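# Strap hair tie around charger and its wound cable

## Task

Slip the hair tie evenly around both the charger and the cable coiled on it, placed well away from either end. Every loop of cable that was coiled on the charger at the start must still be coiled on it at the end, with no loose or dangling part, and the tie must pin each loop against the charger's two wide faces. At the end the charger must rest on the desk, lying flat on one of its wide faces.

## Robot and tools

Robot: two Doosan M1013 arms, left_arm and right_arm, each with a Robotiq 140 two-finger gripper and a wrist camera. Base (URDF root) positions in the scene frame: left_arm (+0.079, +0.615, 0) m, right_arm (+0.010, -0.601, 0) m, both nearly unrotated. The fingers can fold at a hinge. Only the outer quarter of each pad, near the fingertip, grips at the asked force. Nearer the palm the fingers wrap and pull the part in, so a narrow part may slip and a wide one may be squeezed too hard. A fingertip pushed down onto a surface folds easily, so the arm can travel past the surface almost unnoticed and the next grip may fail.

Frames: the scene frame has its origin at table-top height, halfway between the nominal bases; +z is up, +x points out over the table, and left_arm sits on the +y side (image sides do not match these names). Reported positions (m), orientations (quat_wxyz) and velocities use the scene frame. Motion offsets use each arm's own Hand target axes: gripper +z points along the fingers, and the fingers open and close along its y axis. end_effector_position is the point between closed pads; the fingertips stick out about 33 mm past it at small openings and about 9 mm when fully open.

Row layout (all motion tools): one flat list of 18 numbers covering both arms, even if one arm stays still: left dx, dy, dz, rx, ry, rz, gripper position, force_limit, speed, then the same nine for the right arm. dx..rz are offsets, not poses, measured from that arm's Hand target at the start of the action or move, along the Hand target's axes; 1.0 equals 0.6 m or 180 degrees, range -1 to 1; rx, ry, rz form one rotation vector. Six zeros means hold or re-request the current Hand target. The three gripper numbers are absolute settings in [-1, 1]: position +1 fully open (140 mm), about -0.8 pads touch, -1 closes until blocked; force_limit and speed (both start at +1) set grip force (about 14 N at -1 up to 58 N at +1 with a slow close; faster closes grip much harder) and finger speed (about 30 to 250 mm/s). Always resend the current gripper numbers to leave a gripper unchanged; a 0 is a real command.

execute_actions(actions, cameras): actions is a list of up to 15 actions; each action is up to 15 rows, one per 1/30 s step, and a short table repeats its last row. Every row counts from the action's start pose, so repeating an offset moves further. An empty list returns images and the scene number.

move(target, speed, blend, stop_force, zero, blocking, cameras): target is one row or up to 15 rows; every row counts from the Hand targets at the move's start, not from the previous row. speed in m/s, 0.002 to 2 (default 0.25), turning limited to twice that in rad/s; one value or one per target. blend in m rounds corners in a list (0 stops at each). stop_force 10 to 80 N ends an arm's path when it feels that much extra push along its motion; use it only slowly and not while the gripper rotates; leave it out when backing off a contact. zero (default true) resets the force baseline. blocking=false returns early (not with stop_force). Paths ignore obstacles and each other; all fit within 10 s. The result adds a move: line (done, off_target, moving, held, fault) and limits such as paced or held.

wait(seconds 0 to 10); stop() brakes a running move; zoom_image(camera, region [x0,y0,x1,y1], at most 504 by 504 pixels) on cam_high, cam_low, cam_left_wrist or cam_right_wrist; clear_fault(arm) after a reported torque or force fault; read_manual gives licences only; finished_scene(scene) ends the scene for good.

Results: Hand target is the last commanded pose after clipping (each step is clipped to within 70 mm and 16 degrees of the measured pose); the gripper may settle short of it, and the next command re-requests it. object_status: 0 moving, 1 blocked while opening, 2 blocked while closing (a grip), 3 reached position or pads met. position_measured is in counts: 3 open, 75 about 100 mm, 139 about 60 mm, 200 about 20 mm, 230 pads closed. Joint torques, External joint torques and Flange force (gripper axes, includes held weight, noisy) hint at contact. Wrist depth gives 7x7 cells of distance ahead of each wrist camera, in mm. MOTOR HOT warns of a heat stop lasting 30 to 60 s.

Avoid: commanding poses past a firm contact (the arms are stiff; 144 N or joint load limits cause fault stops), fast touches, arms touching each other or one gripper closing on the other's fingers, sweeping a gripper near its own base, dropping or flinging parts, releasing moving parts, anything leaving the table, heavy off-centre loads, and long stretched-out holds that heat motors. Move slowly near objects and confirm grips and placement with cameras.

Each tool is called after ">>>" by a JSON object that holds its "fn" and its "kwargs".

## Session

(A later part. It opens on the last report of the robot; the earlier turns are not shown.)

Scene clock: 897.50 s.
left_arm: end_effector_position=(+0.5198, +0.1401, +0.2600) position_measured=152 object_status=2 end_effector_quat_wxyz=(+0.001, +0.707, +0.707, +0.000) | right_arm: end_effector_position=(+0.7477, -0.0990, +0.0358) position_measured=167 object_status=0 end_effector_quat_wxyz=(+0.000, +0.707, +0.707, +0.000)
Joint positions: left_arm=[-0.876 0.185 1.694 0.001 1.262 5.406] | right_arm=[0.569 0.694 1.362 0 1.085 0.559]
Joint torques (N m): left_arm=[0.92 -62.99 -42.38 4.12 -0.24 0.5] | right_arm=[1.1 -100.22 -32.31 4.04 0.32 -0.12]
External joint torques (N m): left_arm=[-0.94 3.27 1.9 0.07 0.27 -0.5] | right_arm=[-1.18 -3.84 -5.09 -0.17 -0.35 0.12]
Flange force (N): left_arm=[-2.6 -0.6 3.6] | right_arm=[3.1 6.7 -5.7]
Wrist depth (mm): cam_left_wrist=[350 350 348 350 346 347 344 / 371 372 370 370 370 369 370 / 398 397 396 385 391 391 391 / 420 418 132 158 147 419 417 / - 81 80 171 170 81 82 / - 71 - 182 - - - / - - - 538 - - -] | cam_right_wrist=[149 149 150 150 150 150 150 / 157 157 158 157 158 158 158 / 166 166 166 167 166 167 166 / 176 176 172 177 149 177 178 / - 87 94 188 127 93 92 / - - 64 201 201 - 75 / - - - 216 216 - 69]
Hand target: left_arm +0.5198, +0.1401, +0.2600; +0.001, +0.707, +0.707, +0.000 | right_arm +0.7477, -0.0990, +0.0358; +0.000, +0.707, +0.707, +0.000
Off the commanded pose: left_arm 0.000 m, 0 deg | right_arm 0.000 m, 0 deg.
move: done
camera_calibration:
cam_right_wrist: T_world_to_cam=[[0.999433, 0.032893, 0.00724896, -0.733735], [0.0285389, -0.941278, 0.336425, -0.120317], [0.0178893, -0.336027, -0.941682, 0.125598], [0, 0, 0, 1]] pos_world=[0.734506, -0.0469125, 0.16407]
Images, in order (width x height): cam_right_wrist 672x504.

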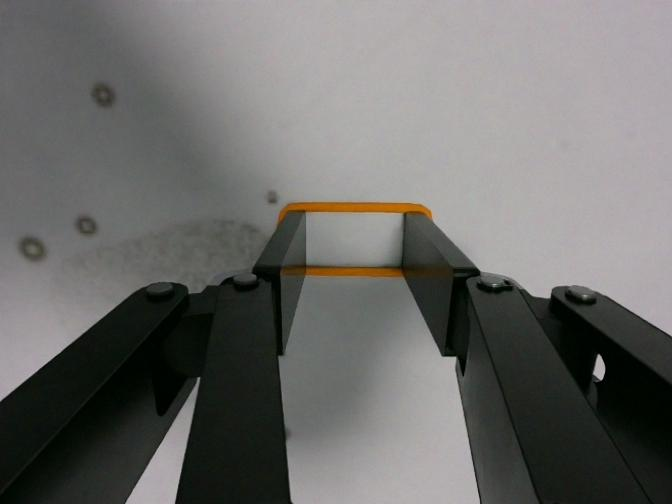

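>>> {"fn": "move", "kwargs": {"target": [[0, 0, 0, 0, 0, 0, -1.0, 0.0, -1.0, 0, 0, -0.02, 0, 0, 0, -0.3, 0.5, -1.0], [0, 0, 0, 0, 0, 0, -1.0, 0.0, -1.0, 0, 0, -0.02, 0, 0, 0, -0.07, 0.5, -1.0]], "speed": 0.08, "cameras": ["cam_right_wrist"]}}

>>> {"fn": "zoom_image", "kwargs": {"camera": "cam_right_wrist", "region": [216, 150, 466, 315]}}

Scene clock: 914.43 s.
left_arm: end_effector_position=(+0.5198, +0.1401, +0.2600) position_measured=152 object_status=2 end_effector_quat_wxyz=(+0.001, +0.707, +0.707, +0.000) | right_arm: end_effector_position=(+0.7477, -0.0990, +0.0478) position_measured=137 object_status=0 end_effector_quat_wxyz=(+0.000, +0.707, +0.707, +0.000)
Joint positions: left_arm=[-0.876 0.185 1.694 0.001 1.262 5.406] | right_arm=[0.569 0.685 1.354 0 1.102 0.559]
Joint torques (N m): left_arm=[1.1 -63.07 -42 4.11 -0.21 0.49] | right_arm=[1.45 -106.72 -35.9 4.09 0.5 -0.06]
External joint torques (N m): left_arm=[-1.06 3.22 1.66 0.07 0.25 -0.5] | right_arm=[-1.51 3.1 -1.83 -0.19 -0.53 0.06]
Flange force (N): left_arm=[-3.0 -0.5 3.3] | right_arm=[3.6 8.1 1.8]
Wrist depth (mm): cam_left_wrist=[- 351 347 346 349 347 347 / 374 370 373 375 370 361 370 / 399 396 390 387 390 390 393 / 424 421 132 157 146 414 423 / - 81 80 170 167 81 82 / - 71 56 183 - - - / - - - 539 - - -] | cam_right_wrist=[160 160 160 160 160 161 161 / 168 169 168 169 169 169 170 / 178 178 178 178 179 179 181 / 189 189 136 190 166 188 190 / - 90 113 202 202 96 92 / - - 212 214 215 - 66 / - - 231 234 232 - -]
Hand target: left_arm +0.5198, +0.1401, +0.2600; +0.001, +0.707, +0.707, +0.000 | right_arm +0.7477, -0.0990, +0.0478; +0.000, +0.707, +0.707, +0.000
Off the commanded pose: left_arm 0.000 m, 0 deg | right_arm 0.000 m, 0 deg.
move: done
camera_calibration:
cam_right_wrist: T_world_to_cam=[[0.999434, 0.0328601, 0.00715459, -0.733808], [0.0285397, -0.941279, 0.336422, -0.124354], [0.0177893, -0.336028, -0.941684, 0.136972], [0, 0, 0, 1]] pos_world=[0.734505, -0.0469124, 0.17607]
Images, in order (width x height): cam_right_wrist 672x504.

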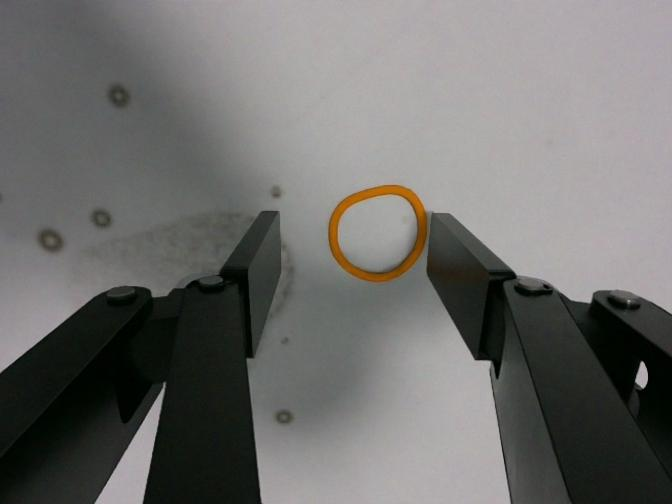

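Scaled by 2.016 from the camera's 672x504 image, which has a finer 960x720 frame.

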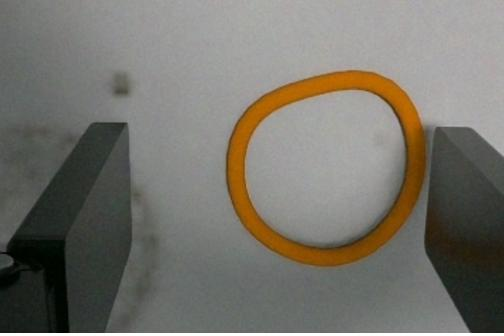

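>>> {"fn": "move", "kwargs": {"target": [[0, 0, 0, 0, 0, 0, -1.0, 0.0, -1.0, 0, 0, -0.04, 0, 0, 0, -1.0, -1.0, 0.5], [0, 0, 0, 0, 0, 0, -1.0, 0.0, -1.0, 0.0005, 0.018, -0.0203, 0, 0, 0, -1.0, -1.0, 0.5]], "speed": 0.1, "cameras": ["cam_right_wrist"]}}

>>> {"fn": "zoom_image", "kwargs": {"camera": "cam_right_wrist", "region": [276, 150, 436, 270]}}

Scene clock: 1160.87 s.
left_arm: end_effector_position=(+0.5198, +0.1401, +0.2600) position_measured=152 object_status=2 end_effector_quat_wxyz=(+0.001, +0.707, +0.707, +0.000) | right_arm: end_effector_position=(+0.7585, -0.0987, +0.0601) position_measured=235 object_status=3 end_effector_quat_wxyz=(+0.000, +0.707, +0.707, +0.000)
Joint positions: left_arm=[-0.876 0.185 1.694 0.001 1.262 5.406] | right_arm=[0.563 0.69 1.321 0 1.13 0.553]
Joint torques (N m): left_arm=[0.72 -63.45 -42.31 4.1 -0.17 0.51] | right_arm=[0.93 -108.58 -36.26 4.2 0.62 0.05]
External joint torques (N m): left_arm=[-0.72 3.78 1.89 0.08 0.19 -0.51] | right_arm=[-0.97 4.04 -1.99 -0.24 -0.66 -0.05]
Flange force (N): left_arm=[-2.9 0.1 3.9] | right_arm=[5.0 9.4 2.4]
Wrist depth (mm): cam_left_wrist=[349 349 349 350 349 344 350 / 371 371 371 370 366 374 363 / 398 398 390 383 393 391 400 / 428 420 125 158 146 414 410 / - 81 80 169 169 81 82 / - 71 56 183 - - - / - - - 529 - - -] | cam_right_wrist=[171 171 171 172 171 172 172 / 180 180 180 181 180 181 181 / 190 190 190 191 192 191 192 / 204 202 202 131 201 203 203 / 215 212 87 82 93 82 216 / - - 71 61 - - - / - - - - - - -]
Hand target: left_arm +0.5198, +0.1401, +0.2600; +0.001, +0.707, +0.707, +0.000 | right_arm +0.7585, -0.0987, +0.0600; +0.000, +0.707, +0.707, +0.000
Off the commanded pose: left_arm 0.000 m, 0 deg | right_arm 0.000 m, 0 deg.
move: done
camera_calibration:
cam_right_wrist: T_world_to_cam=[[0.999433, 0.032893, 0.00724896, -0.744715], [0.0285389, -0.941278, 0.336425, -0.128518], [0.0178893, -0.336027, -0.941682, 0.148389], [0, 0, 0, 1]] pos_world=[0.745306, -0.0466125, 0.18837]
Images, in order (width x height): cam_right_wrist 672x504.

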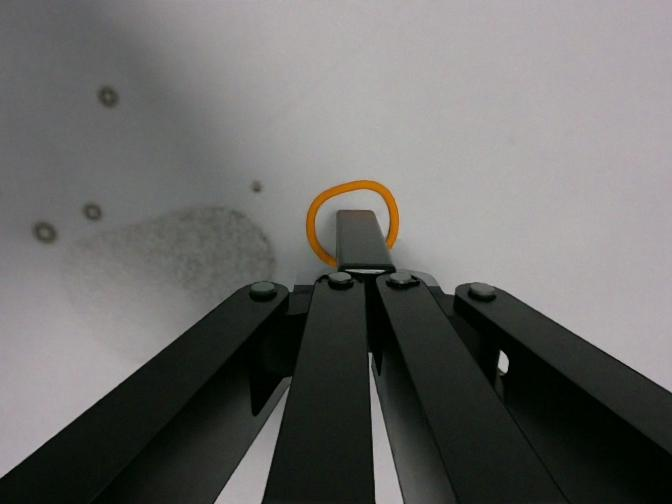

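Scaled by 3.150 from the camera's 672x504 image, which has a finer 960x720 frame.

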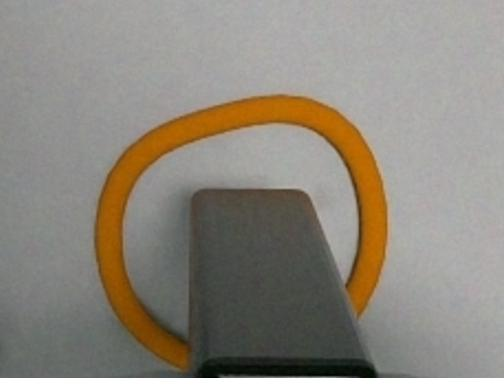

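>>> {"fn": "move", "kwargs": {"target": [[0, 0, 0, 0, 0, 0, -1.0, 0.0, -1.0, -0.0042, 0.0008, 0.0415, 0, 0, 0, -1.0, -1.0, 0.5], [0, 0, 0, 0, 0, 0, -1.0, 0.0, -1.0, -0.0042, 0.0008, 0.0415, 0, 0, 0, -0.393, 0.5, -1.0], [0, 0, 0, 0, 0, 0, -1.0, 0.0, -1.0, -0.0042, 0.0008, -0.05, 0, 0, 0, -0.393, 0.5, -1.0]], "speed": [0.08, 0.05, 0.05], "cameras": ["cam_right_wrist"]}}

>>> {"fn": "zoom_image", "kwargs": {"camera": "cam_right_wrist", "region": [236, 150, 456, 315]}}

Scene clock: 1195.87 s.
left_arm: end_effector_position=(+0.5198, +0.1401, +0.2600) position_measured=152 object_status=2 end_effector_quat_wxyz=(+0.001, +0.707, +0.707, +0.000) | right_arm: end_effector_position=(+0.7590, -0.1012, +0.0900) position_measured=179 object_status=3 end_effector_quat_wxyz=(+0.000, +0.707, +0.707, +0.000)
Joint positions: left_arm=[-0.876 0.185 1.694 0.001 1.262 5.406] | right_arm=[0.561 0.668 1.301 0 1.172 0.55]
Joint torques (N m): left_arm=[0.87 -62.95 -42.1 4.08 -0.23 0.53] | right_arm=[0.95 -105.77 -36.92 4.25 0.49 -0.03]
External joint torques (N m): left_arm=[-0.88 3.33 1.61 0.11 0.25 -0.53] | right_arm=[-0.73 2.44 -1.89 -0.23 -0.52 0.03]
Flange force (N): left_arm=[-3.0 -0.2 3.3] | right_arm=[3.9 7.3 0.8]
Wrist depth (mm): cam_left_wrist=[349 345 351 348 351 345 342 / 370 377 371 370 370 369 370 / 398 398 398 390 390 393 392 / 427 417 132 157 146 415 433 / - 81 80 170 169 81 81 / - 71 56 183 - - - / - - - - - - -] | cam_right_wrist=[197 198 197 198 198 198 199 / 208 208 208 208 209 209 210 / 220 220 220 221 221 221 221 / 233 233 231 231 151 235 235 / 245 87 94 249 - 93 243 / - - 61 266 - - 76 / - - - 291 - - 70]
Hand target: left_arm +0.5198, +0.1401, +0.2600; +0.001, +0.707, +0.707, +0.000 | right_arm +0.7590, -0.1012, +0.0900; +0.000, +0.707, +0.707, +0.000
Off the commanded pose: left_arm 0.000 m, 0 deg | right_arm 0.000 m, 0 deg.
move: done
camera_calibration:
cam_right_wrist: T_world_to_cam=[[0.999431, 0.0329551, 0.00712145, -0.745316], [0.0286403, -0.941276, 0.336422, -0.140986], [0.0177901, -0.336027, -0.941684, 0.175676], [0, 0, 0, 1]] pos_world=[0.745805, -0.0491128, 0.21817]
Images, in order (width x height): cam_right_wrist 672x504.

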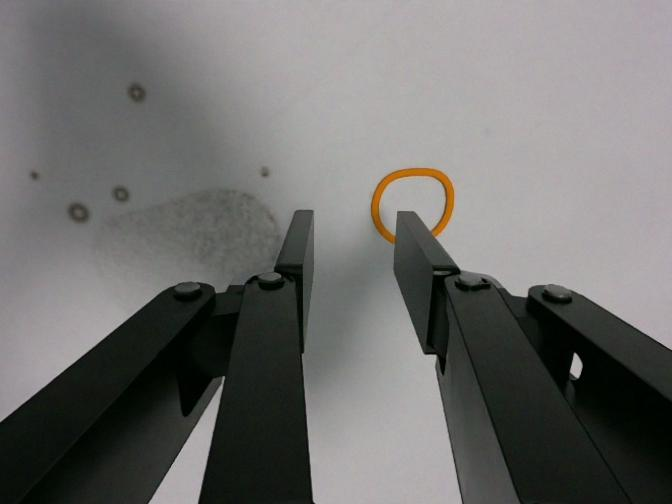

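Scaled by 2.291 from the camera's 672x504 image, which has a finer 960x720 frame.

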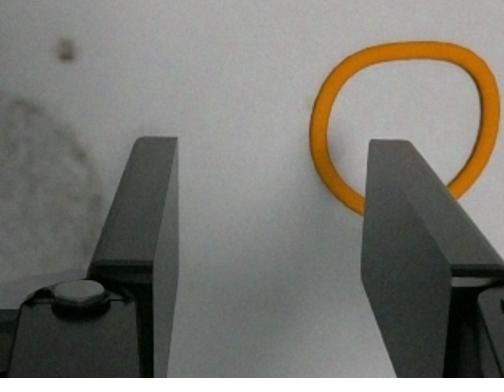

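>>> {"fn": "move", "kwargs": {"target": [[0, 0, 0, 0, 0, 0, -1.0, 0.0, -1.0, 0.0023, 0.0227, 0.02, 0, 0, 0, -0.49, -0.1, -1.0], [0, 0, 0, 0, 0, 0, -1.0, 0.0, -1.0, 0.0023, 0.0227, 0.0913, 0, 0, 0, -0.49, -0.1, -1.0], [0, 0, 0, 0, 0, 0, -1.0, 0.0, -1.0, 0.0023, 0.0227, 0.0913, 0, 0, 0, -1.0, -0.1, -1.0], [0, 0, 0, 0, 0, 0, -1.0, 0.0, -1.0, 0.0023, 0.0227, 0.03, 0, 0, 0, -1.0, -0.1, -1.0]], "speed": [0.1, 0.1, 0.05, 0.05], "blend": [0.01, 0, 0, 0], "cameras": ["cam_right_wrist"]}}

>>> {"fn": "zoom_image", "kwargs": {"camera": "cam_right_wrist", "region": [256, 130, 476, 295]}}

Scene clock: 1321.13 s.
left_arm: end_effector_position=(+0.5198, +0.1401, +0.2600) position_measured=152 object_status=2 end_effector_quat_wxyz=(+0.001, +0.707, +0.707, +0.000) | right_arm: end_effector_position=(+0.7726, -0.0998, +0.0720) position_measured=226 object_status=2 end_effector_quat_wxyz=(+0.000, +0.707, +0.707, +0.000)
Joint positions: left_arm=[-0.876 0.185 1.694 0.001 1.262 5.406] | right_arm=[0.554 0.699 1.282 0 1.16 0.544]
Joint torques (N m): left_arm=[0.32 -62.89 -42.2 4.16 -0.19 0.53] | right_arm=[1.55 -108.14 -37.3 4.17 0.54 -0.06]
External joint torques (N m): left_arm=[-0.29 3.27 1.71 0.04 0.2 -0.53] | right_arm=[-1.5 2.64 -1.32 -0.17 -0.58 0.06]
Flange force (N): left_arm=[-2.2 0.3 3.4] | right_arm=[2.5 6.7 1.6]
Wrist depth (mm): cam_left_wrist=[349 351 350 349 349 345 348 / 379 368 369 373 370 362 369 / 396 389 395 385 390 401 392 / 426 425 132 157 147 410 424 / - 81 80 170 170 81 82 / - 71 56 184 - - - / - - - 542 - - -] | cam_right_wrist=[179 181 182 182 182 182 183 / 194 193 194 192 192 192 192 / 204 200 202 202 201 203 203 / 214 216 217 131 212 215 216 / 227 225 87 82 93 83 229 / - - 69 61 - - - / - - - - - - -]
Hand target: left_arm +0.5198, +0.1401, +0.2600; +0.001, +0.707, +0.707, +0.000 | right_arm +0.7726, -0.0998, +0.0720; +0.000, +0.707, +0.707, +0.000
Off the commanded pose: left_arm 0.000 m, 0 deg | right_arm 0.000 m, 0 deg.
move: done; blend cut to 0.0091 m at target 1
camera_calibration:
cam_right_wrist: T_world_to_cam=[[0.99943, 0.032988, 0.00721582, -0.75884], [0.0286395, -0.941275, 0.336425, -0.134096], [0.01789, -0.336027, -0.941683, 0.158844], [0, 0, 0, 1]] pos_world=[0.759406, -0.0478129, 0.20017]
Images, in order (width x height): cam_right_wrist 672x504.

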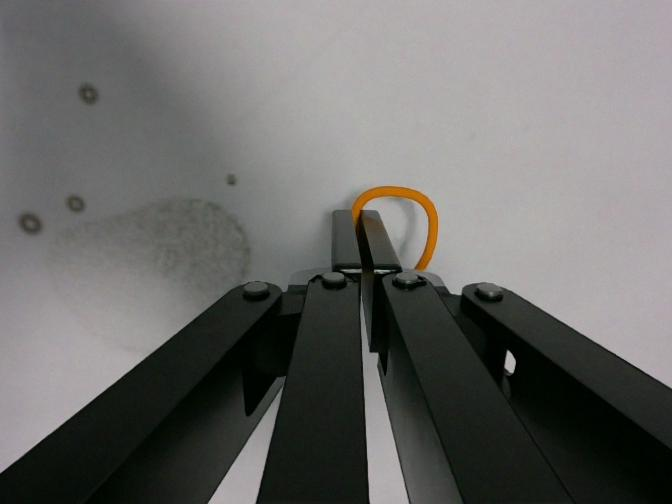

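Scaled by 2.291 from the camera's 672x504 image, which has a finer 960x720 frame.

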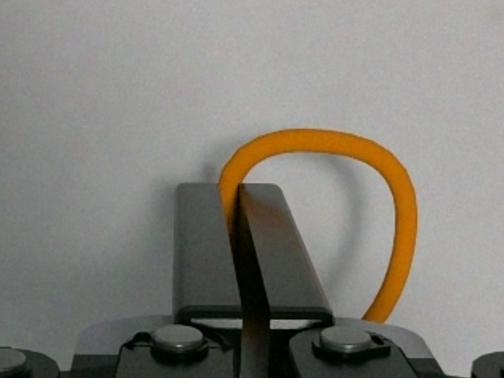

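>>> {"fn": "move", "kwargs": {"target": [[0, 0, 0, 0, 0, 0, -1.0, 0.0, -1.0, 0, 0, -0.16, 0, 0, 0, -1.0, -0.1, -1.0], [0, 0, 0, 0, 0, 0, -1.0, 0.0, -1.0, 0.0663, -0.2877, -0.2717, 0.1954, 0.4718, -0.1954, -1.0, -0.1, -1.0]], "speed": [0.15, 0.3], "blend": [0.04, 0], "cameras": ["cam_right_wrist", "cam_left_wrist", "cam_low"]}}

>>> {"fn": "zoom_image", "kwargs": {"camera": "cam_right_wrist", "region": [216, 70, 556, 325]}}

Scene clock: 1450.00 s.
left_arm: end_effector_position=(+0.5198, +0.1401, +0.2600) position_measured=152 object_status=2 end_effector_quat_wxyz=(+0.001, +0.707, +0.707, +0.000) | right_arm: end_effector_position=(+0.5999, -0.0602, +0.2350) position_measured=226 object_status=2 end_effector_quat_wxyz=(+0.653, -0.270, -0.653, -0.271)
Joint positions: left_arm=[-0.876 0.185 1.694 0.001 1.262 5.406] | right_arm=[0.326 0.797 1.452 1.263 1.931 -0.736]
Joint torques (N m): left_arm=[0.47 -62.65 -42.24 4.07 -0.17 0.49] | right_arm=[1.53 -112.96 -32.62 3.09 2.39 -0.1]
External joint torques (N m): left_arm=[-0.55 3.17 1.81 0.11 0.2 -0.49] | right_arm=[-1.49 4.31 -1.5 -0.13 -0.51 0.1]
Flange force (N): left_arm=[-2.2 -0.2 3.5] | right_arm=[-4.2 7.7 -5.0]
Wrist depth (mm): cam_left_wrist=[350 351 348 350 347 349 343 / 371 371 370 371 373 369 373 / 397 398 401 387 390 393 395 / 428 417 133 157 147 - 421 / - 81 80 170 169 81 81 / - 71 56 183 - - - / - - - 538 - - -] | cam_right_wrist=[- - - - 317 273 2612 / - - - - 339 2914 2705 / 2806 - - 277 294 916 2877 / 1263 733 - 118 175 871 928 / 571 - 87 82 93 80 595 / - - 69 61 - - - / - - - - - - -]
Hand target: left_arm +0.5198, +0.1401, +0.2600; +0.001, +0.707, +0.707, +0.000 | right_arm +0.5999, -0.0602, +0.2350; +0.653, -0.270, -0.653, -0.271
Off the commanded pose: left_arm 0.000 m, 0 deg | right_arm 0.000 m, 0 deg.
move: done
camera_calibration:
cam_left_wrist: T_world_to_cam=[[0.9999, 0.00273959, -0.0139038, -0.506462], [0.00748536, -0.935199, 0.354043, 0.0371891], [-0.0120329, -0.354111, -0.935126, 0.445315], [0, 0, 0, 1]] pos_world=[0.511492, 0.193858, 0.396217]
cam_right_wrist: T_world_to_cam=[[0.711319, 0.702067, 0.0335781, -0.381799], [0.259085, -0.217492, -0.941048, 0.0588254], [-0.653376, 0.678085, -0.336601, 0.650338], [0, 0, 0, 1]] pos_world=[0.681255, -0.160142, 0.287082]
Images, in order (width x height): cam_low 672x504, cam_left_wrist 672x504, cam_right_wrist 672x504.

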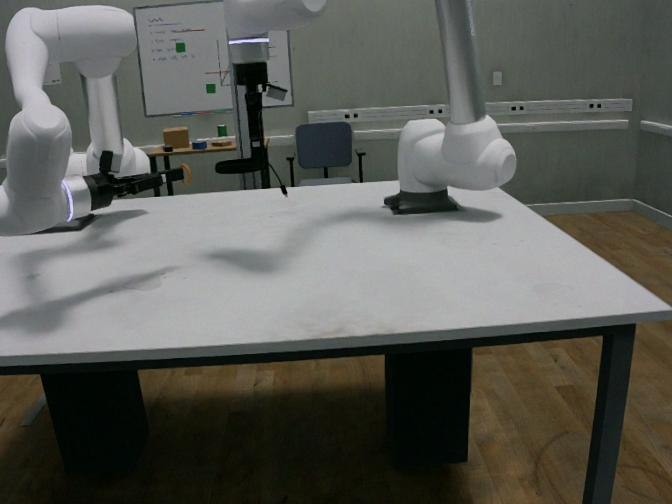

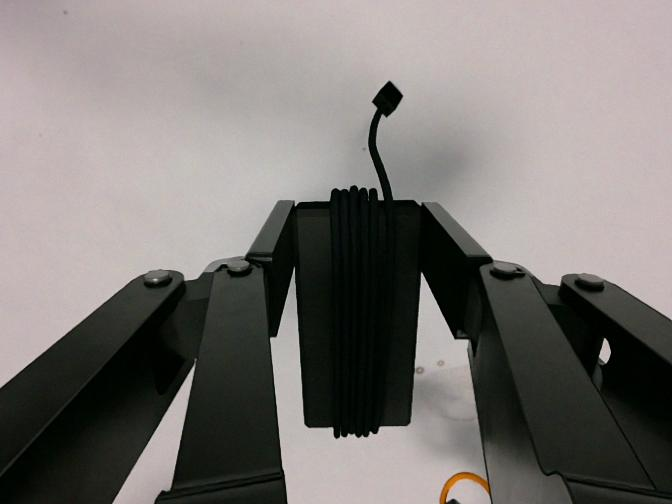

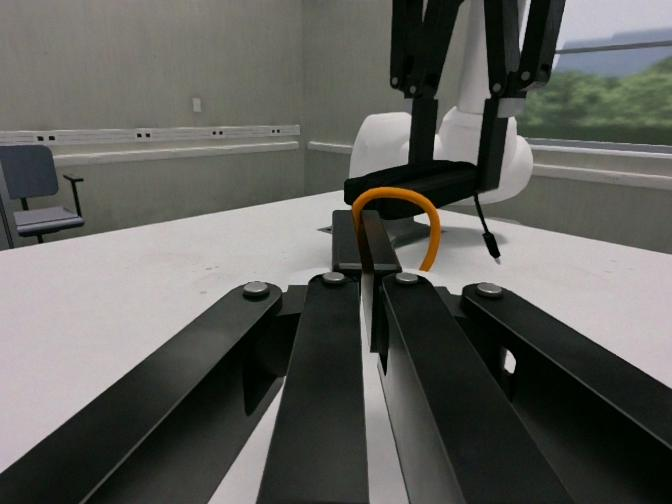

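Scaled by 1.482 from the camera's 672x504 image, which has a finer 960x720 frame.

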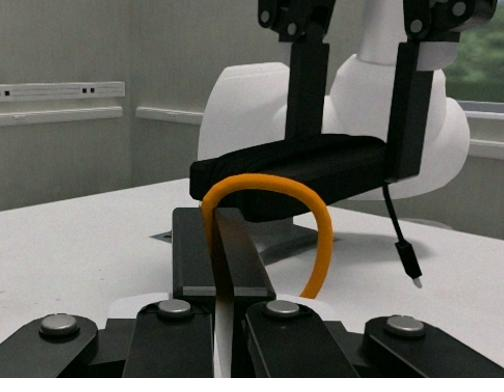

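>>> {"fn": "zoom_image", "kwargs": {"camera": "cam_right_wrist", "region": [330, 160, 500, 280]}}

Scaled by 2.965 from the camera's 672x504 image, which has a finer 960x720 frame.

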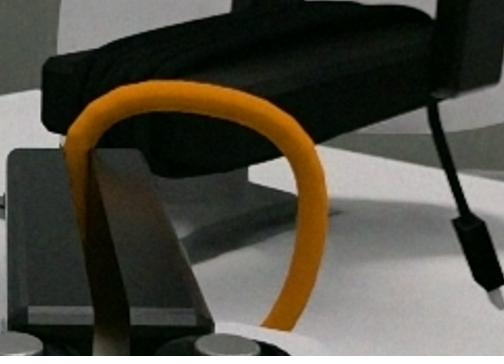

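>>> {"fn": "move", "kwargs": {"target": [0, 0, 0, 0, 0, 0, -1.0, 0.0, -1.0, -0.0033, 0.0162, 0.1097, 0, 0, 0, -1.0, -0.1, -1.0], "speed": 0.1, "cameras": ["cam_right_wrist", "cam_left_wrist"]}}

>>> {"fn": "zoom_image", "kwargs": {"camera": "cam_right_wrist", "region": [320, 140, 500, 280]}}

>>> {"fn": "zoom_image", "kwargs": {"camera": "cam_left_wrist", "region": [290, 370, 500, 504]}}

Scene clock: 1518.90 s.
left_arm: end_effector_position=(+0.5198, +0.1401, +0.2600) position_measured=152 object_status=2 end_effector_quat_wxyz=(+0.001, +0.707, +0.707, +0.000) | right_arm: end_effector_position=(+0.5602, -0.0068, +0.2330) position_measured=226 object_status=2 end_effector_quat_wxyz=(+0.653, -0.270, -0.653, -0.271)
Joint positions: left_arm=[-0.876 0.185 1.694 0.001 1.262 5.406] | right_arm=[0.4 0.779 1.493 1.307 1.87 -0.742]
Joint torques (N m): left_arm=[0.98 -62.63 -42.32 4.11 -0.17 0.47] | right_arm=[0.6 -110.71 -32.25 3.01 2.4 0.03]
External joint torques (N m): left_arm=[-0.99 3.09 1.97 0.07 0.2 -0.47] | right_arm=[-0.85 3.8 -1.63 -0.17 -0.51 -0.03]
Flange force (N): left_arm=[-2.3 -1.0 3.7] | right_arm=[-3.9 7.7 -3.6]
Wrist depth (mm): cam_left_wrist=[346 348 349 352 350 349 350 / 370 371 369 371 373 367 367 / 397 395 393 384 393 390 391 / 427 419 133 158 145 418 417 / - 81 80 170 127 81 82 / - 71 56 183 - - - / - - - 533 - - -] | cam_right_wrist=[2951 - - - 261 214 2525 / 3392 - - - 270 227 2643 / 2841 - - 895 223 242 3156 / 2444 845 848 118 215 - 3030 / 603 - 87 82 89 80 592 / - - 69 61 - - - / - - - - - - -]
Hand target: left_arm +0.5198, +0.1401, +0.2600; +0.001, +0.707, +0.707, +0.000 | right_arm +0.5602, -0.0068, +0.2330; +0.653, -0.270, -0.653, -0.271
Off the commanded pose: left_arm 0.000 m, 0 deg | right_arm 0.000 m, 0 deg.
move: done
camera_calibration:
cam_left_wrist: T_world_to_cam=[[0.9999, 0.00273959, -0.0139038, -0.506462], [0.00748536, -0.935199, 0.354043, 0.0371891], [-0.0120329, -0.354111, -0.935126, 0.445315], [0, 0, 0, 1]] pos_world=[0.511492, 0.193858, 0.396217]
cam_right_wrist: T_world_to_cam=[[0.711319, 0.702067, 0.0335781, -0.391057], [0.259085, -0.217492, -0.941048, 0.0789112], [-0.653376, 0.678085, -0.336601, 0.587615], [0, 0, 0, 1]] pos_world=[0.641655, -0.106742, 0.285182]
Images, in order (width x height): cam_left_wrist 672x504, cam_right_wrist 672x504.

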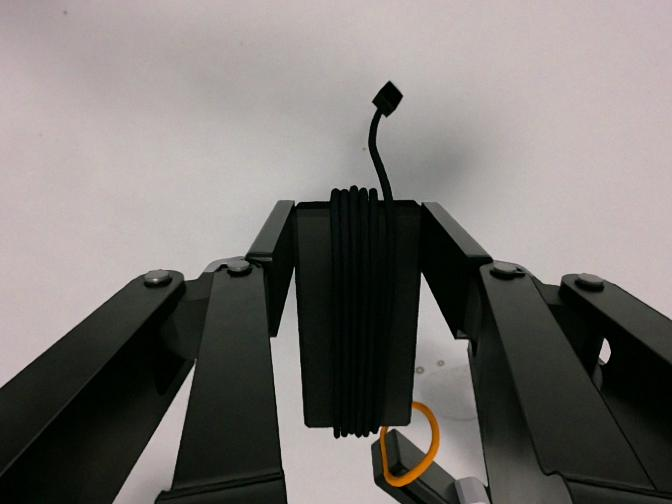

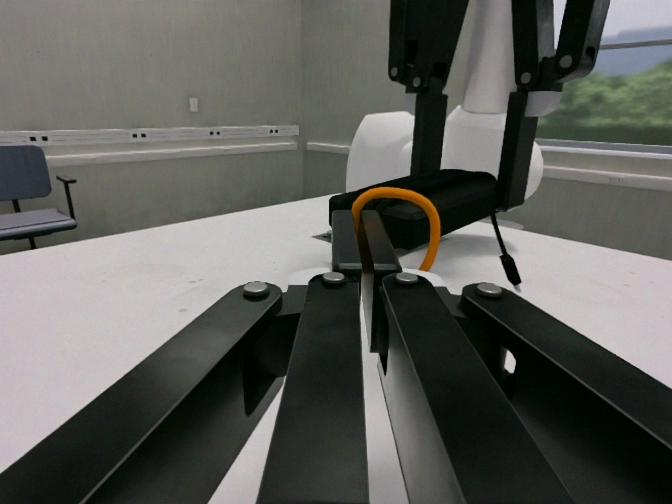

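Scaled by 2.800 from the camera's 672x504 image, which has a finer 960x720 frame.

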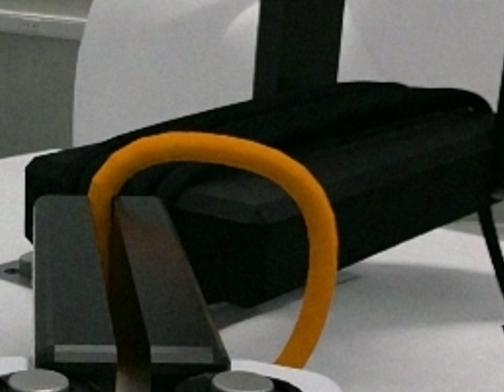

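Scaled by 2.400 from the camera's 672x504 image, which has a finer 960x720 frame.

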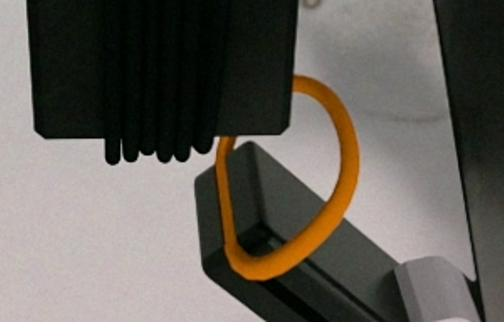

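>>> {"fn": "move", "kwargs": {"target": [0, 0, 0, 0, 0, 0, -0.98, 0.3, -1.0, -0.0042, 0.0038, 0.0278, 0, 0, 0, -1.0, -0.1, -1.0], "speed": 0.06, "cameras": ["cam_right_wrist", "cam_left_wrist"]}}

>>> {"fn": "zoom_image", "kwargs": {"camera": "cam_right_wrist", "region": [320, 140, 500, 280]}}

>>> {"fn": "zoom_image", "kwargs": {"camera": "cam_left_wrist", "region": [290, 370, 500, 504]}}

Scene clock: 1680.20 s.
left_arm: end_effector_position=(+0.5198, +0.1401, +0.2600) position_measured=153 object_status=2 end_effector_quat_wxyz=(+0.001, +0.707, +0.707, +0.000) | right_arm: end_effector_position=(+0.5500, +0.0066, +0.2305) position_measured=226 object_status=2 end_effector_quat_wxyz=(+0.653, -0.270, -0.653, -0.271)
Joint positions: left_arm=[-0.876 0.185 1.694 0.001 1.262 5.406] | right_arm=[0.418 0.777 1.503 1.318 1.854 -0.746]
Joint torques (N m): left_arm=[0.76 -63.04 -42.14 4.07 -0.18 0.47] | right_arm=[0.23 -110.02 -32.17 2.96 2.53 -0.09]
External joint torques (N m): left_arm=[-0.73 3.4 1.8 0.11 0.21 -0.47] | right_arm=[0.14 3.18 -1.65 -0.18 -0.64 0.09]
Flange force (N): left_arm=[-2.6 -0.1 3.6] | right_arm=[-3.1 7.6 -2.1]
Wrist depth (mm): cam_left_wrist=[348 350 353 347 349 349 347 / 368 362 370 362 371 372 371 / 389 396 395 383 387 394 406 / 426 421 124 157 147 414 424 / - 86 80 168 170 81 82 / - 71 56 184 188 - - / - - - 525 205 - -] | cam_right_wrist=[- 2806 - - 244 198 2497 / - - - - 257 212 2705 / 2806 3071 3551 829 212 224 2643 / - - - 118 171 867 2612 / 564 - 87 82 93 83 550 / - - 69 61 - - - / - - - - - - -]
Hand target: left_arm +0.5198, +0.1401, +0.2600; +0.001, +0.707, +0.707, +0.000 | right_arm +0.5500, +0.0066, +0.2305; +0.653, -0.270, -0.653, -0.271
Off the commanded pose: left_arm 0.000 m, 0 deg | right_arm 0.000 m, 0 deg.
move: done
camera_calibration:
cam_left_wrist: T_world_to_cam=[[0.9999, 0.00273959, -0.0139038, -0.506462], [0.00748536, -0.935199, 0.354043, 0.0371891], [-0.0120329, -0.354111, -0.935126, 0.445315], [0, 0, 0, 1]] pos_world=[0.511492, 0.193858, 0.396217]
cam_right_wrist: T_world_to_cam=[[0.711319, 0.702067, 0.0335781, -0.393122], [0.259085, -0.217492, -0.941048, 0.0820216], [-0.653376, 0.678085, -0.336601, 0.570989], [0, 0, 0, 1]] pos_world=[0.631455, -0.0933422, 0.282582]
Images, in order (width x height): cam_left_wrist 672x504, cam_right_wrist 672x504.

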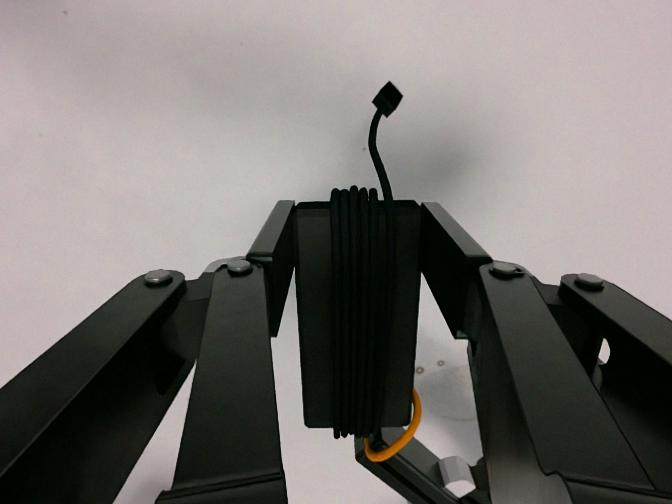

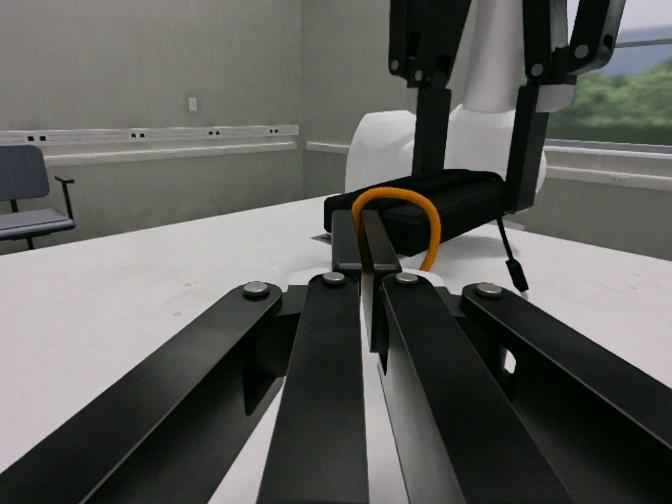

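Scaled by 2.800 from the camera's 672x504 image, which has a finer 960x720 frame.

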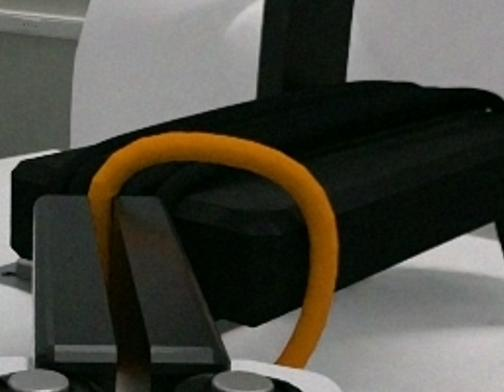

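Scaled by 2.400 from the camera's 672x504 image, which has a finer 960x720 frame.

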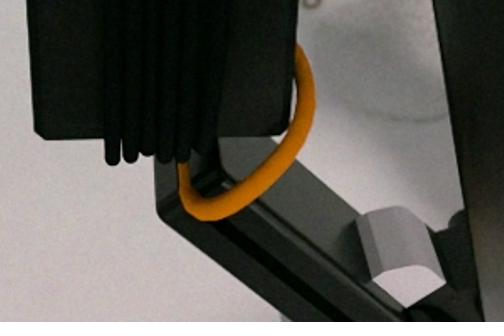

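>>> {"fn": "move", "kwargs": {"target": [[0, 0, 0, 0, 0, 0, -0.98, 0.3, -1.0, 0, -0.0091, 0.0051, 0, 0, 0, -1.0, -0.1, -1.0], [0, 0, 0, 0, 0, 0, -0.98, 0.3, -1.0, 0, -0.0545, 0.0349, -0.25, 0, 0, -1.0, -0.1, -1.0], [0, 0, 0, 0, 0, 0, -0.98, 0.3, -1.0, 0, -0.0621, 0.0508, -0.25, 0, 0, -1.0, -0.1, -1.0], [0, 0, 0, 0, 0, 0, -0.98, 0.3, -1.0, 0, -0.0810, 0.0779, -0.25, 0, 0, -1.0, -0.1, -1.0]], "speed": [0.05, 0.15, 0.05, 0.05], "blend": [0.002, 0.002, 0.002, 0], "cameras": ["cam_right_wrist", "cam_left_wrist"]}}

>>> {"fn": "zoom_image", "kwargs": {"camera": "cam_right_wrist", "region": [250, 120, 500, 290]}}

>>> {"fn": "zoom_image", "kwargs": {"camera": "cam_left_wrist", "region": [230, 330, 460, 504]}}

Scene clock: 1759.20 s.
left_arm: end_effector_position=(+0.5198, +0.1401, +0.2600) position_measured=153 object_status=2 end_effector_quat_wxyz=(+0.001, +0.707, +0.707, +0.000) | right_arm: end_effector_position=(+0.4826, +0.0053, +0.2304) position_measured=226 object_status=2 end_effector_quat_wxyz=(+0.500, -0.500, -0.500, -0.500)
Joint positions: left_arm=[-0.876 0.185 1.694 0.001 1.262 5.406] | right_arm=[0.473 0.44 2.175 1.978 1.345 -1.092]
Joint torques (N m): left_arm=[0.54 -62.8 -42.26 4.16 -0.18 0.54] | right_arm=[1.7 -73.7 -24.66 0.51 3.1 -0.06]
External joint torques (N m): left_arm=[-0.57 3.49 2.03 0 0.21 -0.54] | right_arm=[-1.65 3.66 -1.2 -0.13 -0.63 0.06]
Flange force (N): left_arm=[-2.3 -0.2 3.9] | right_arm=[-5.2 6.6 0.7]
Wrist depth (mm): cam_left_wrist=[350 350 347 347 346 349 347 / 375 371 370 370 369 368 366 / 395 396 383 384 388 396 393 / 426 424 123 157 146 415 418 / - 86 80 170 170 81 82 / - 71 57 181 - - - / - - - 526 - - -] | cam_right_wrist=[- 3030 743 233 240 234 - / 3726 699 789 3247 270 3607 - / 678 704 815 3788 212 3496 2771 / 728 699 - 118 174 792 3551 / 563 - 87 82 94 80 529 / - - 69 61 - - - / - - - - - - -]
Hand target: left_arm +0.5198, +0.1401, +0.2600; +0.001, +0.707, +0.707, +0.000 | right_arm +0.4826, +0.0053, +0.2304; +0.500, -0.500, -0.500, -0.500
Off the commanded pose: left_arm 0.000 m, 0 deg | right_arm 0.000 m, 0 deg.
move: done
camera_calibration:
cam_left_wrist: T_world_to_cam=[[0.9999, 0.00274103, -0.0139036, -0.506463], [0.00748549, -0.935232, 0.353955, 0.0372297], [-0.0120328, -0.354024, -0.935159, 0.445311], [0, 0, 0, 1]] pos_world=[0.511492, 0.193857, 0.396218]
cam_right_wrist: T_world_to_cam=[[0.999424, -0.00657956, 0.0332947, -0.479447], [0.0291424, -0.336412, -0.941264, 0.210842], [0.0173938, 0.941692, -0.336026, 0.202558], [0, 0, 0, 1]] pos_world=[0.469503, -0.122972, 0.282486]
Images, in order (width x height): cam_left_wrist 672x504, cam_right_wrist 672x504.

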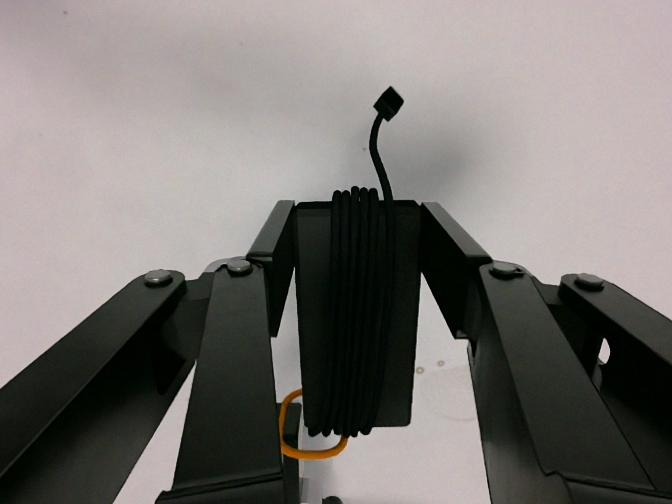

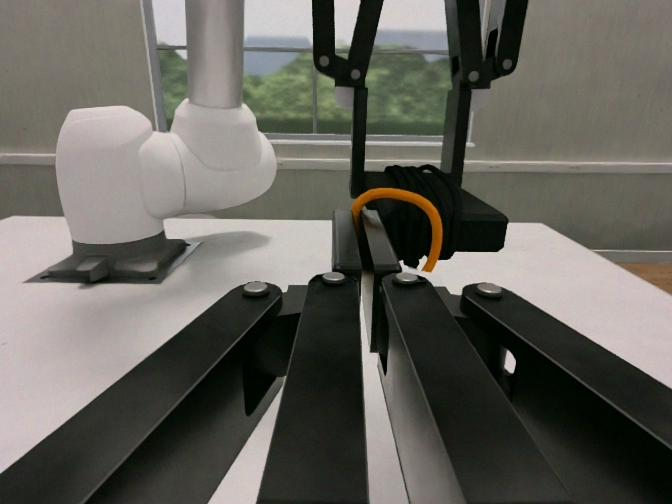

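Scaled by 2.016 from the camera's 672x504 image, which has a finer 960x720 frame.

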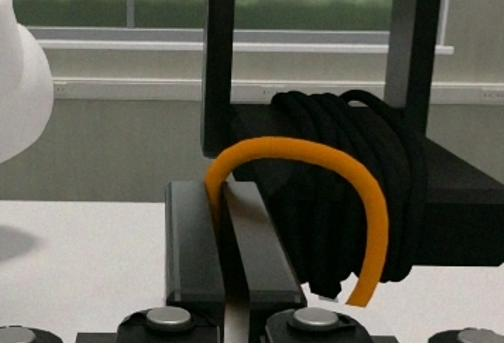

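Scaled by 2.191 from the camera's 672x504 image, which has a finer 960x720 frame.

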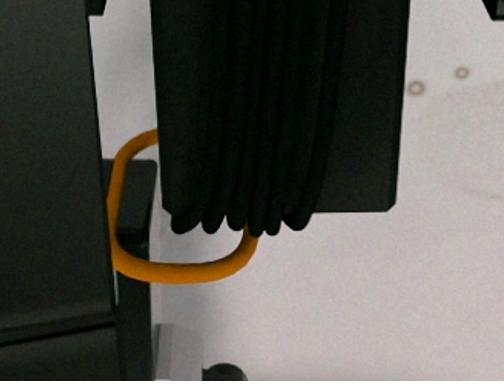

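>>> {"fn": "move", "kwargs": {"target": [[-0.0667, 0, 0.1, 0, 0, -0.45, -0.98, 0.3, -1.0, 0, 0, -0.15, 0, 0, 0, -1.0, -0.1, -1.0], [-0.1333, 0, 0.2667, 0, 0, -1.0, -0.98, 0.3, -1.0, 0.1167, 0.1333, -0.2833, 0, 0, 0, -1.0, -0.1, -1.0], [-0.1333, 0, 0.3642, 0, 0, -1.0, -0.98, 0.3, -1.0, 0.1167, 0.1333, -0.2833, 0, 0, 0, -1.0, -0.1, -1.0]], "speed": [0.3, 0.3, 0.06], "blend": [0.03, 0.01, 0], "cameras": ["cam_right_wrist", "cam_left_wrist", "cam_high"]}}

>>> {"fn": "zoom_image", "kwargs": {"camera": "cam_left_wrist", "region": [260, 160, 460, 460]}}

Scene clock: 2137.47 s.
left_arm: end_effector_position=(+0.5201, +0.0600, +0.0416) position_measured=153 object_status=2 end_effector_quat_wxyz=(+0.000, +0.707, -0.707, +0.001) | right_arm: end_effector_position=(+0.5626, -0.1647, +0.3004) position_measured=226 object_status=2 end_effector_quat_wxyz=(+0.500, -0.500, -0.500, -0.500)
Joint positions: left_arm=[-0.948 0.439 1.784 0.001 0.917 2.192] | right_arm=[0.135 0.346 2.118 1.669 1.493 -0.898]
Joint torques (N m): left_arm=[0.46 -80.39 -34.28 3.4 -0.19 0.47] | right_arm=[1.27 -68.67 -28.3 1.58 2.76 -0.04]
External joint torques (N m): left_arm=[-0.47 2.21 0.51 0.05 0.14 -0.47] | right_arm=[-1.14 3.15 -1.85 -0.12 -0.57 0.04]
Flange force (N): left_arm=[2.3 -0.1 2.3] | right_arm=[-3.5 7.4 -0.2]
Wrist depth (mm): cam_left_wrist=[152 153 152 152 152 154 152 / 161 162 162 162 162 161 163 / 173 173 172 168 173 172 172 / 185 182 133 158 146 182 184 / - 86 86 171 172 81 81 / - 71 56 183 191 - - / - - - 235 236 - -] | cam_right_wrist=[3201 3201 283 287 364 2771 2990 / 3443 3443 301 303 370 3918 - / 3392 874 326 325 3443 5165 3665 / 935 920 348 118 171 3342 3392 / 701 - 87 82 93 83 2705 / - - 69 61 - - - / - - - - - - -]
Hand target: left_arm +0.5201, +0.0600, +0.0415; +0.000, +0.707, -0.707, +0.001 | right_arm +0.5626, -0.1647, +0.3004; +0.500, -0.500, -0.500, -0.500
Off the commanded pose: left_arm 0.000 m, 0 deg | right_arm 0.000 m, 0 deg.
move: done
camera_calibration:
cam_left_wrist: T_world_to_cam=[[-0.999864, -0.00271816, -0.0162414, 0.530833], [-0.00827951, 0.935535, 0.353138, -0.0643591], [0.0142345, 0.353224, -0.93543, 0.156578], [0, 0, 0, 1]] pos_world=[0.528, 0.00634579, 0.177817]
cam_right_wrist: T_world_to_cam=[[0.999424, -0.00657956, 0.0332947, -0.56275], [0.0291424, -0.336412, -0.941264, 0.217212], [0.0173938, 0.941692, -0.336026, 0.384778], [0, 0, 0, 1]] pos_world=[0.549403, -0.292972, 0.352486]
Images, in order (width x height): cam_high 672x504, cam_left_wrist 672x504, cam_right_wrist 672x504.

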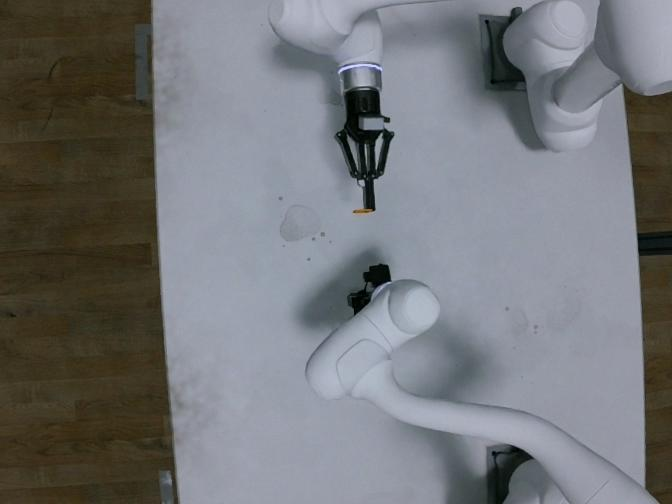

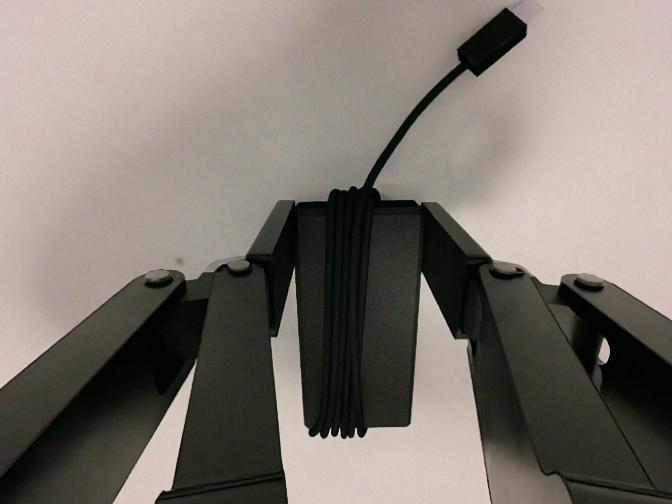

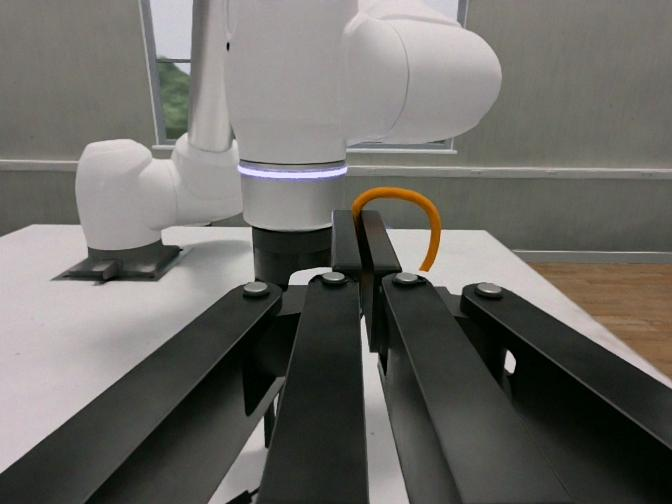

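Scaled by 1.680 from the camera's 672x504 image, which has a finer 960x720 frame.

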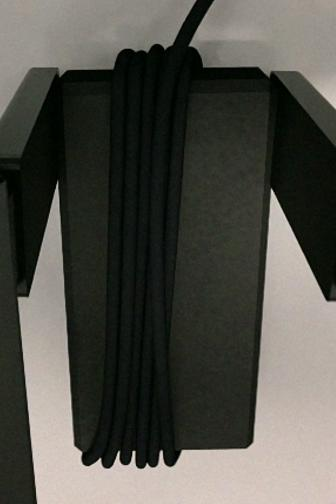

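>>> {"fn": "move", "kwargs": {"target": [[0, 0, 0, 0, 0, 0, 0.1, 0.3, -1.0, 0, 0, 0, 0, 0, 0, -1.0, -0.1, -1.0], [0, 0, -0.25, 0, 0, 0, 0.1, 0.3, -1.0, 0, 0, 0, 0, 0, 0, -1.0, -0.1, -1.0], [-0.0083, -0.0642, -0.35, -0.3849, 0.3849, -0.3849, 0.1, 0.3, -1.0, 0, 0, 0, 0, 0, 0, -1.0, -0.1, -1.0]], "speed": [0.1, 0.2, 0.4], "blend": [0, 0.03, 0], "cameras": ["cam_left_wrist", "cam_high"]}}

Scene clock: 2355.07 s.
left_arm: end_effector_position=(+0.5584, +0.0651, +0.2516) position_measured=117 object_status=3 end_effector_quat_wxyz=(+0.707, +0.707, +0.000, +0.001) | right_arm: end_effector_position=(+0.5626, -0.1647, +0.3004) position_measured=226 object_status=2 end_effector_quat_wxyz=(+0.500, -0.500, -0.500, -0.500)
Joint positions: left_arm=[-0.491 0.383 2.206 -2 1.321 2.646] | right_arm=[0.135 0.346 2.118 1.669 1.493 -0.898]
Joint torques (N m): left_arm=[0.74 -60.66 -19.47 -2.51 2.28 0.63] | right_arm=[1.34 -68.47 -28.49 1.54 2.64 -0.04]
External joint torques (N m): left_arm=[-0.73 1.17 -0.8 0.28 0.18 -0.59] | right_arm=[-1.42 3.21 -1.49 -0.07 -0.47 0.04]
Flange force (N): left_arm=[2.7 -0.6 1.8] | right_arm=[-3.8 6.8 -0.8]
Wrist depth (mm): cam_left_wrist=[340 428 - - 593 - - / 342 486 - 693 605 - - / 340 497 - 492 338 738 - / 343 429 134 - 148 121 - / - 86 115 - - 82 83 / - - 784 761 721 - - / - - 693 704 - - -] | cam_right_wrist=[- 2206 874 3030 3071 3918 - / 4132 3852 935 3294 3342 - - / 2771 891 668 581 4370 - - / 943 895 955 118 - 3392 3918 / 724 - 87 82 93 82 2643 / - - 69 61 - - - / - - - - - - -]
Hand target: left_arm +0.5584, +0.0651, +0.2516; +0.707, +0.707, +0.000, +0.001 | right_arm +0.5626, -0.1647, +0.3004; +0.500, -0.500, -0.500, -0.500
Off the commanded pose: left_arm 0.000 m, 0 deg | right_arm 0.000 m, 0 deg.
move: done
camera_calibration:
cam_left_wrist: T_world_to_cam=[[0.00120155, -0.0145963, 0.999893, -0.241268], [-0.935479, 0.353325, 0.00628194, 0.499903], [-0.353379, -0.935387, -0.01323, 0.407819], [0, 0, 0, 1]] pos_world=[0.612053, 0.201318, 0.243497]
Images, in order (width x height): cam_high 672x504, cam_left_wrist 672x504.

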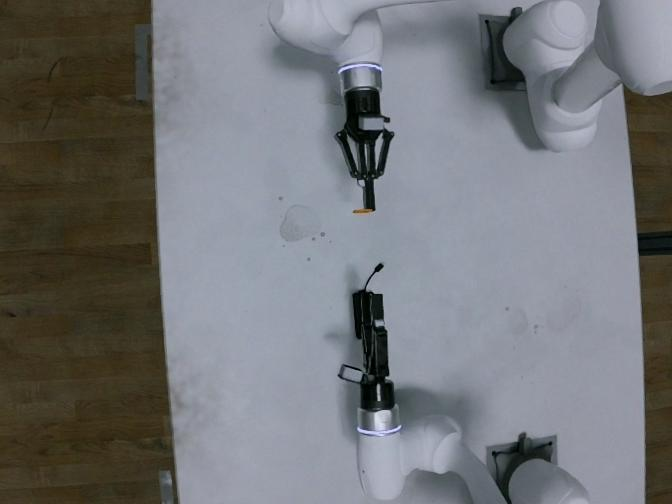

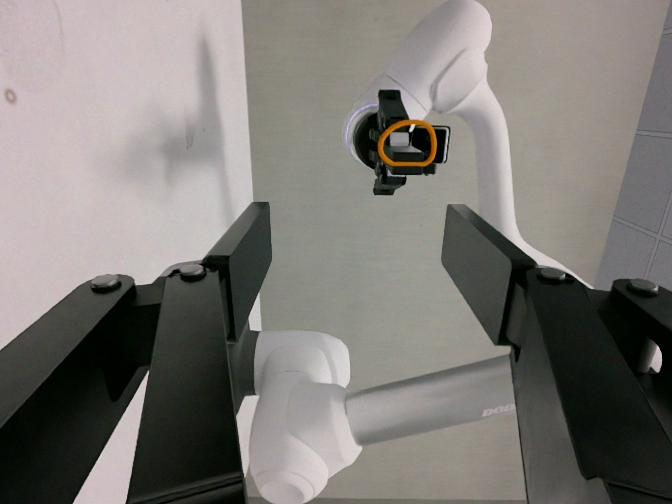

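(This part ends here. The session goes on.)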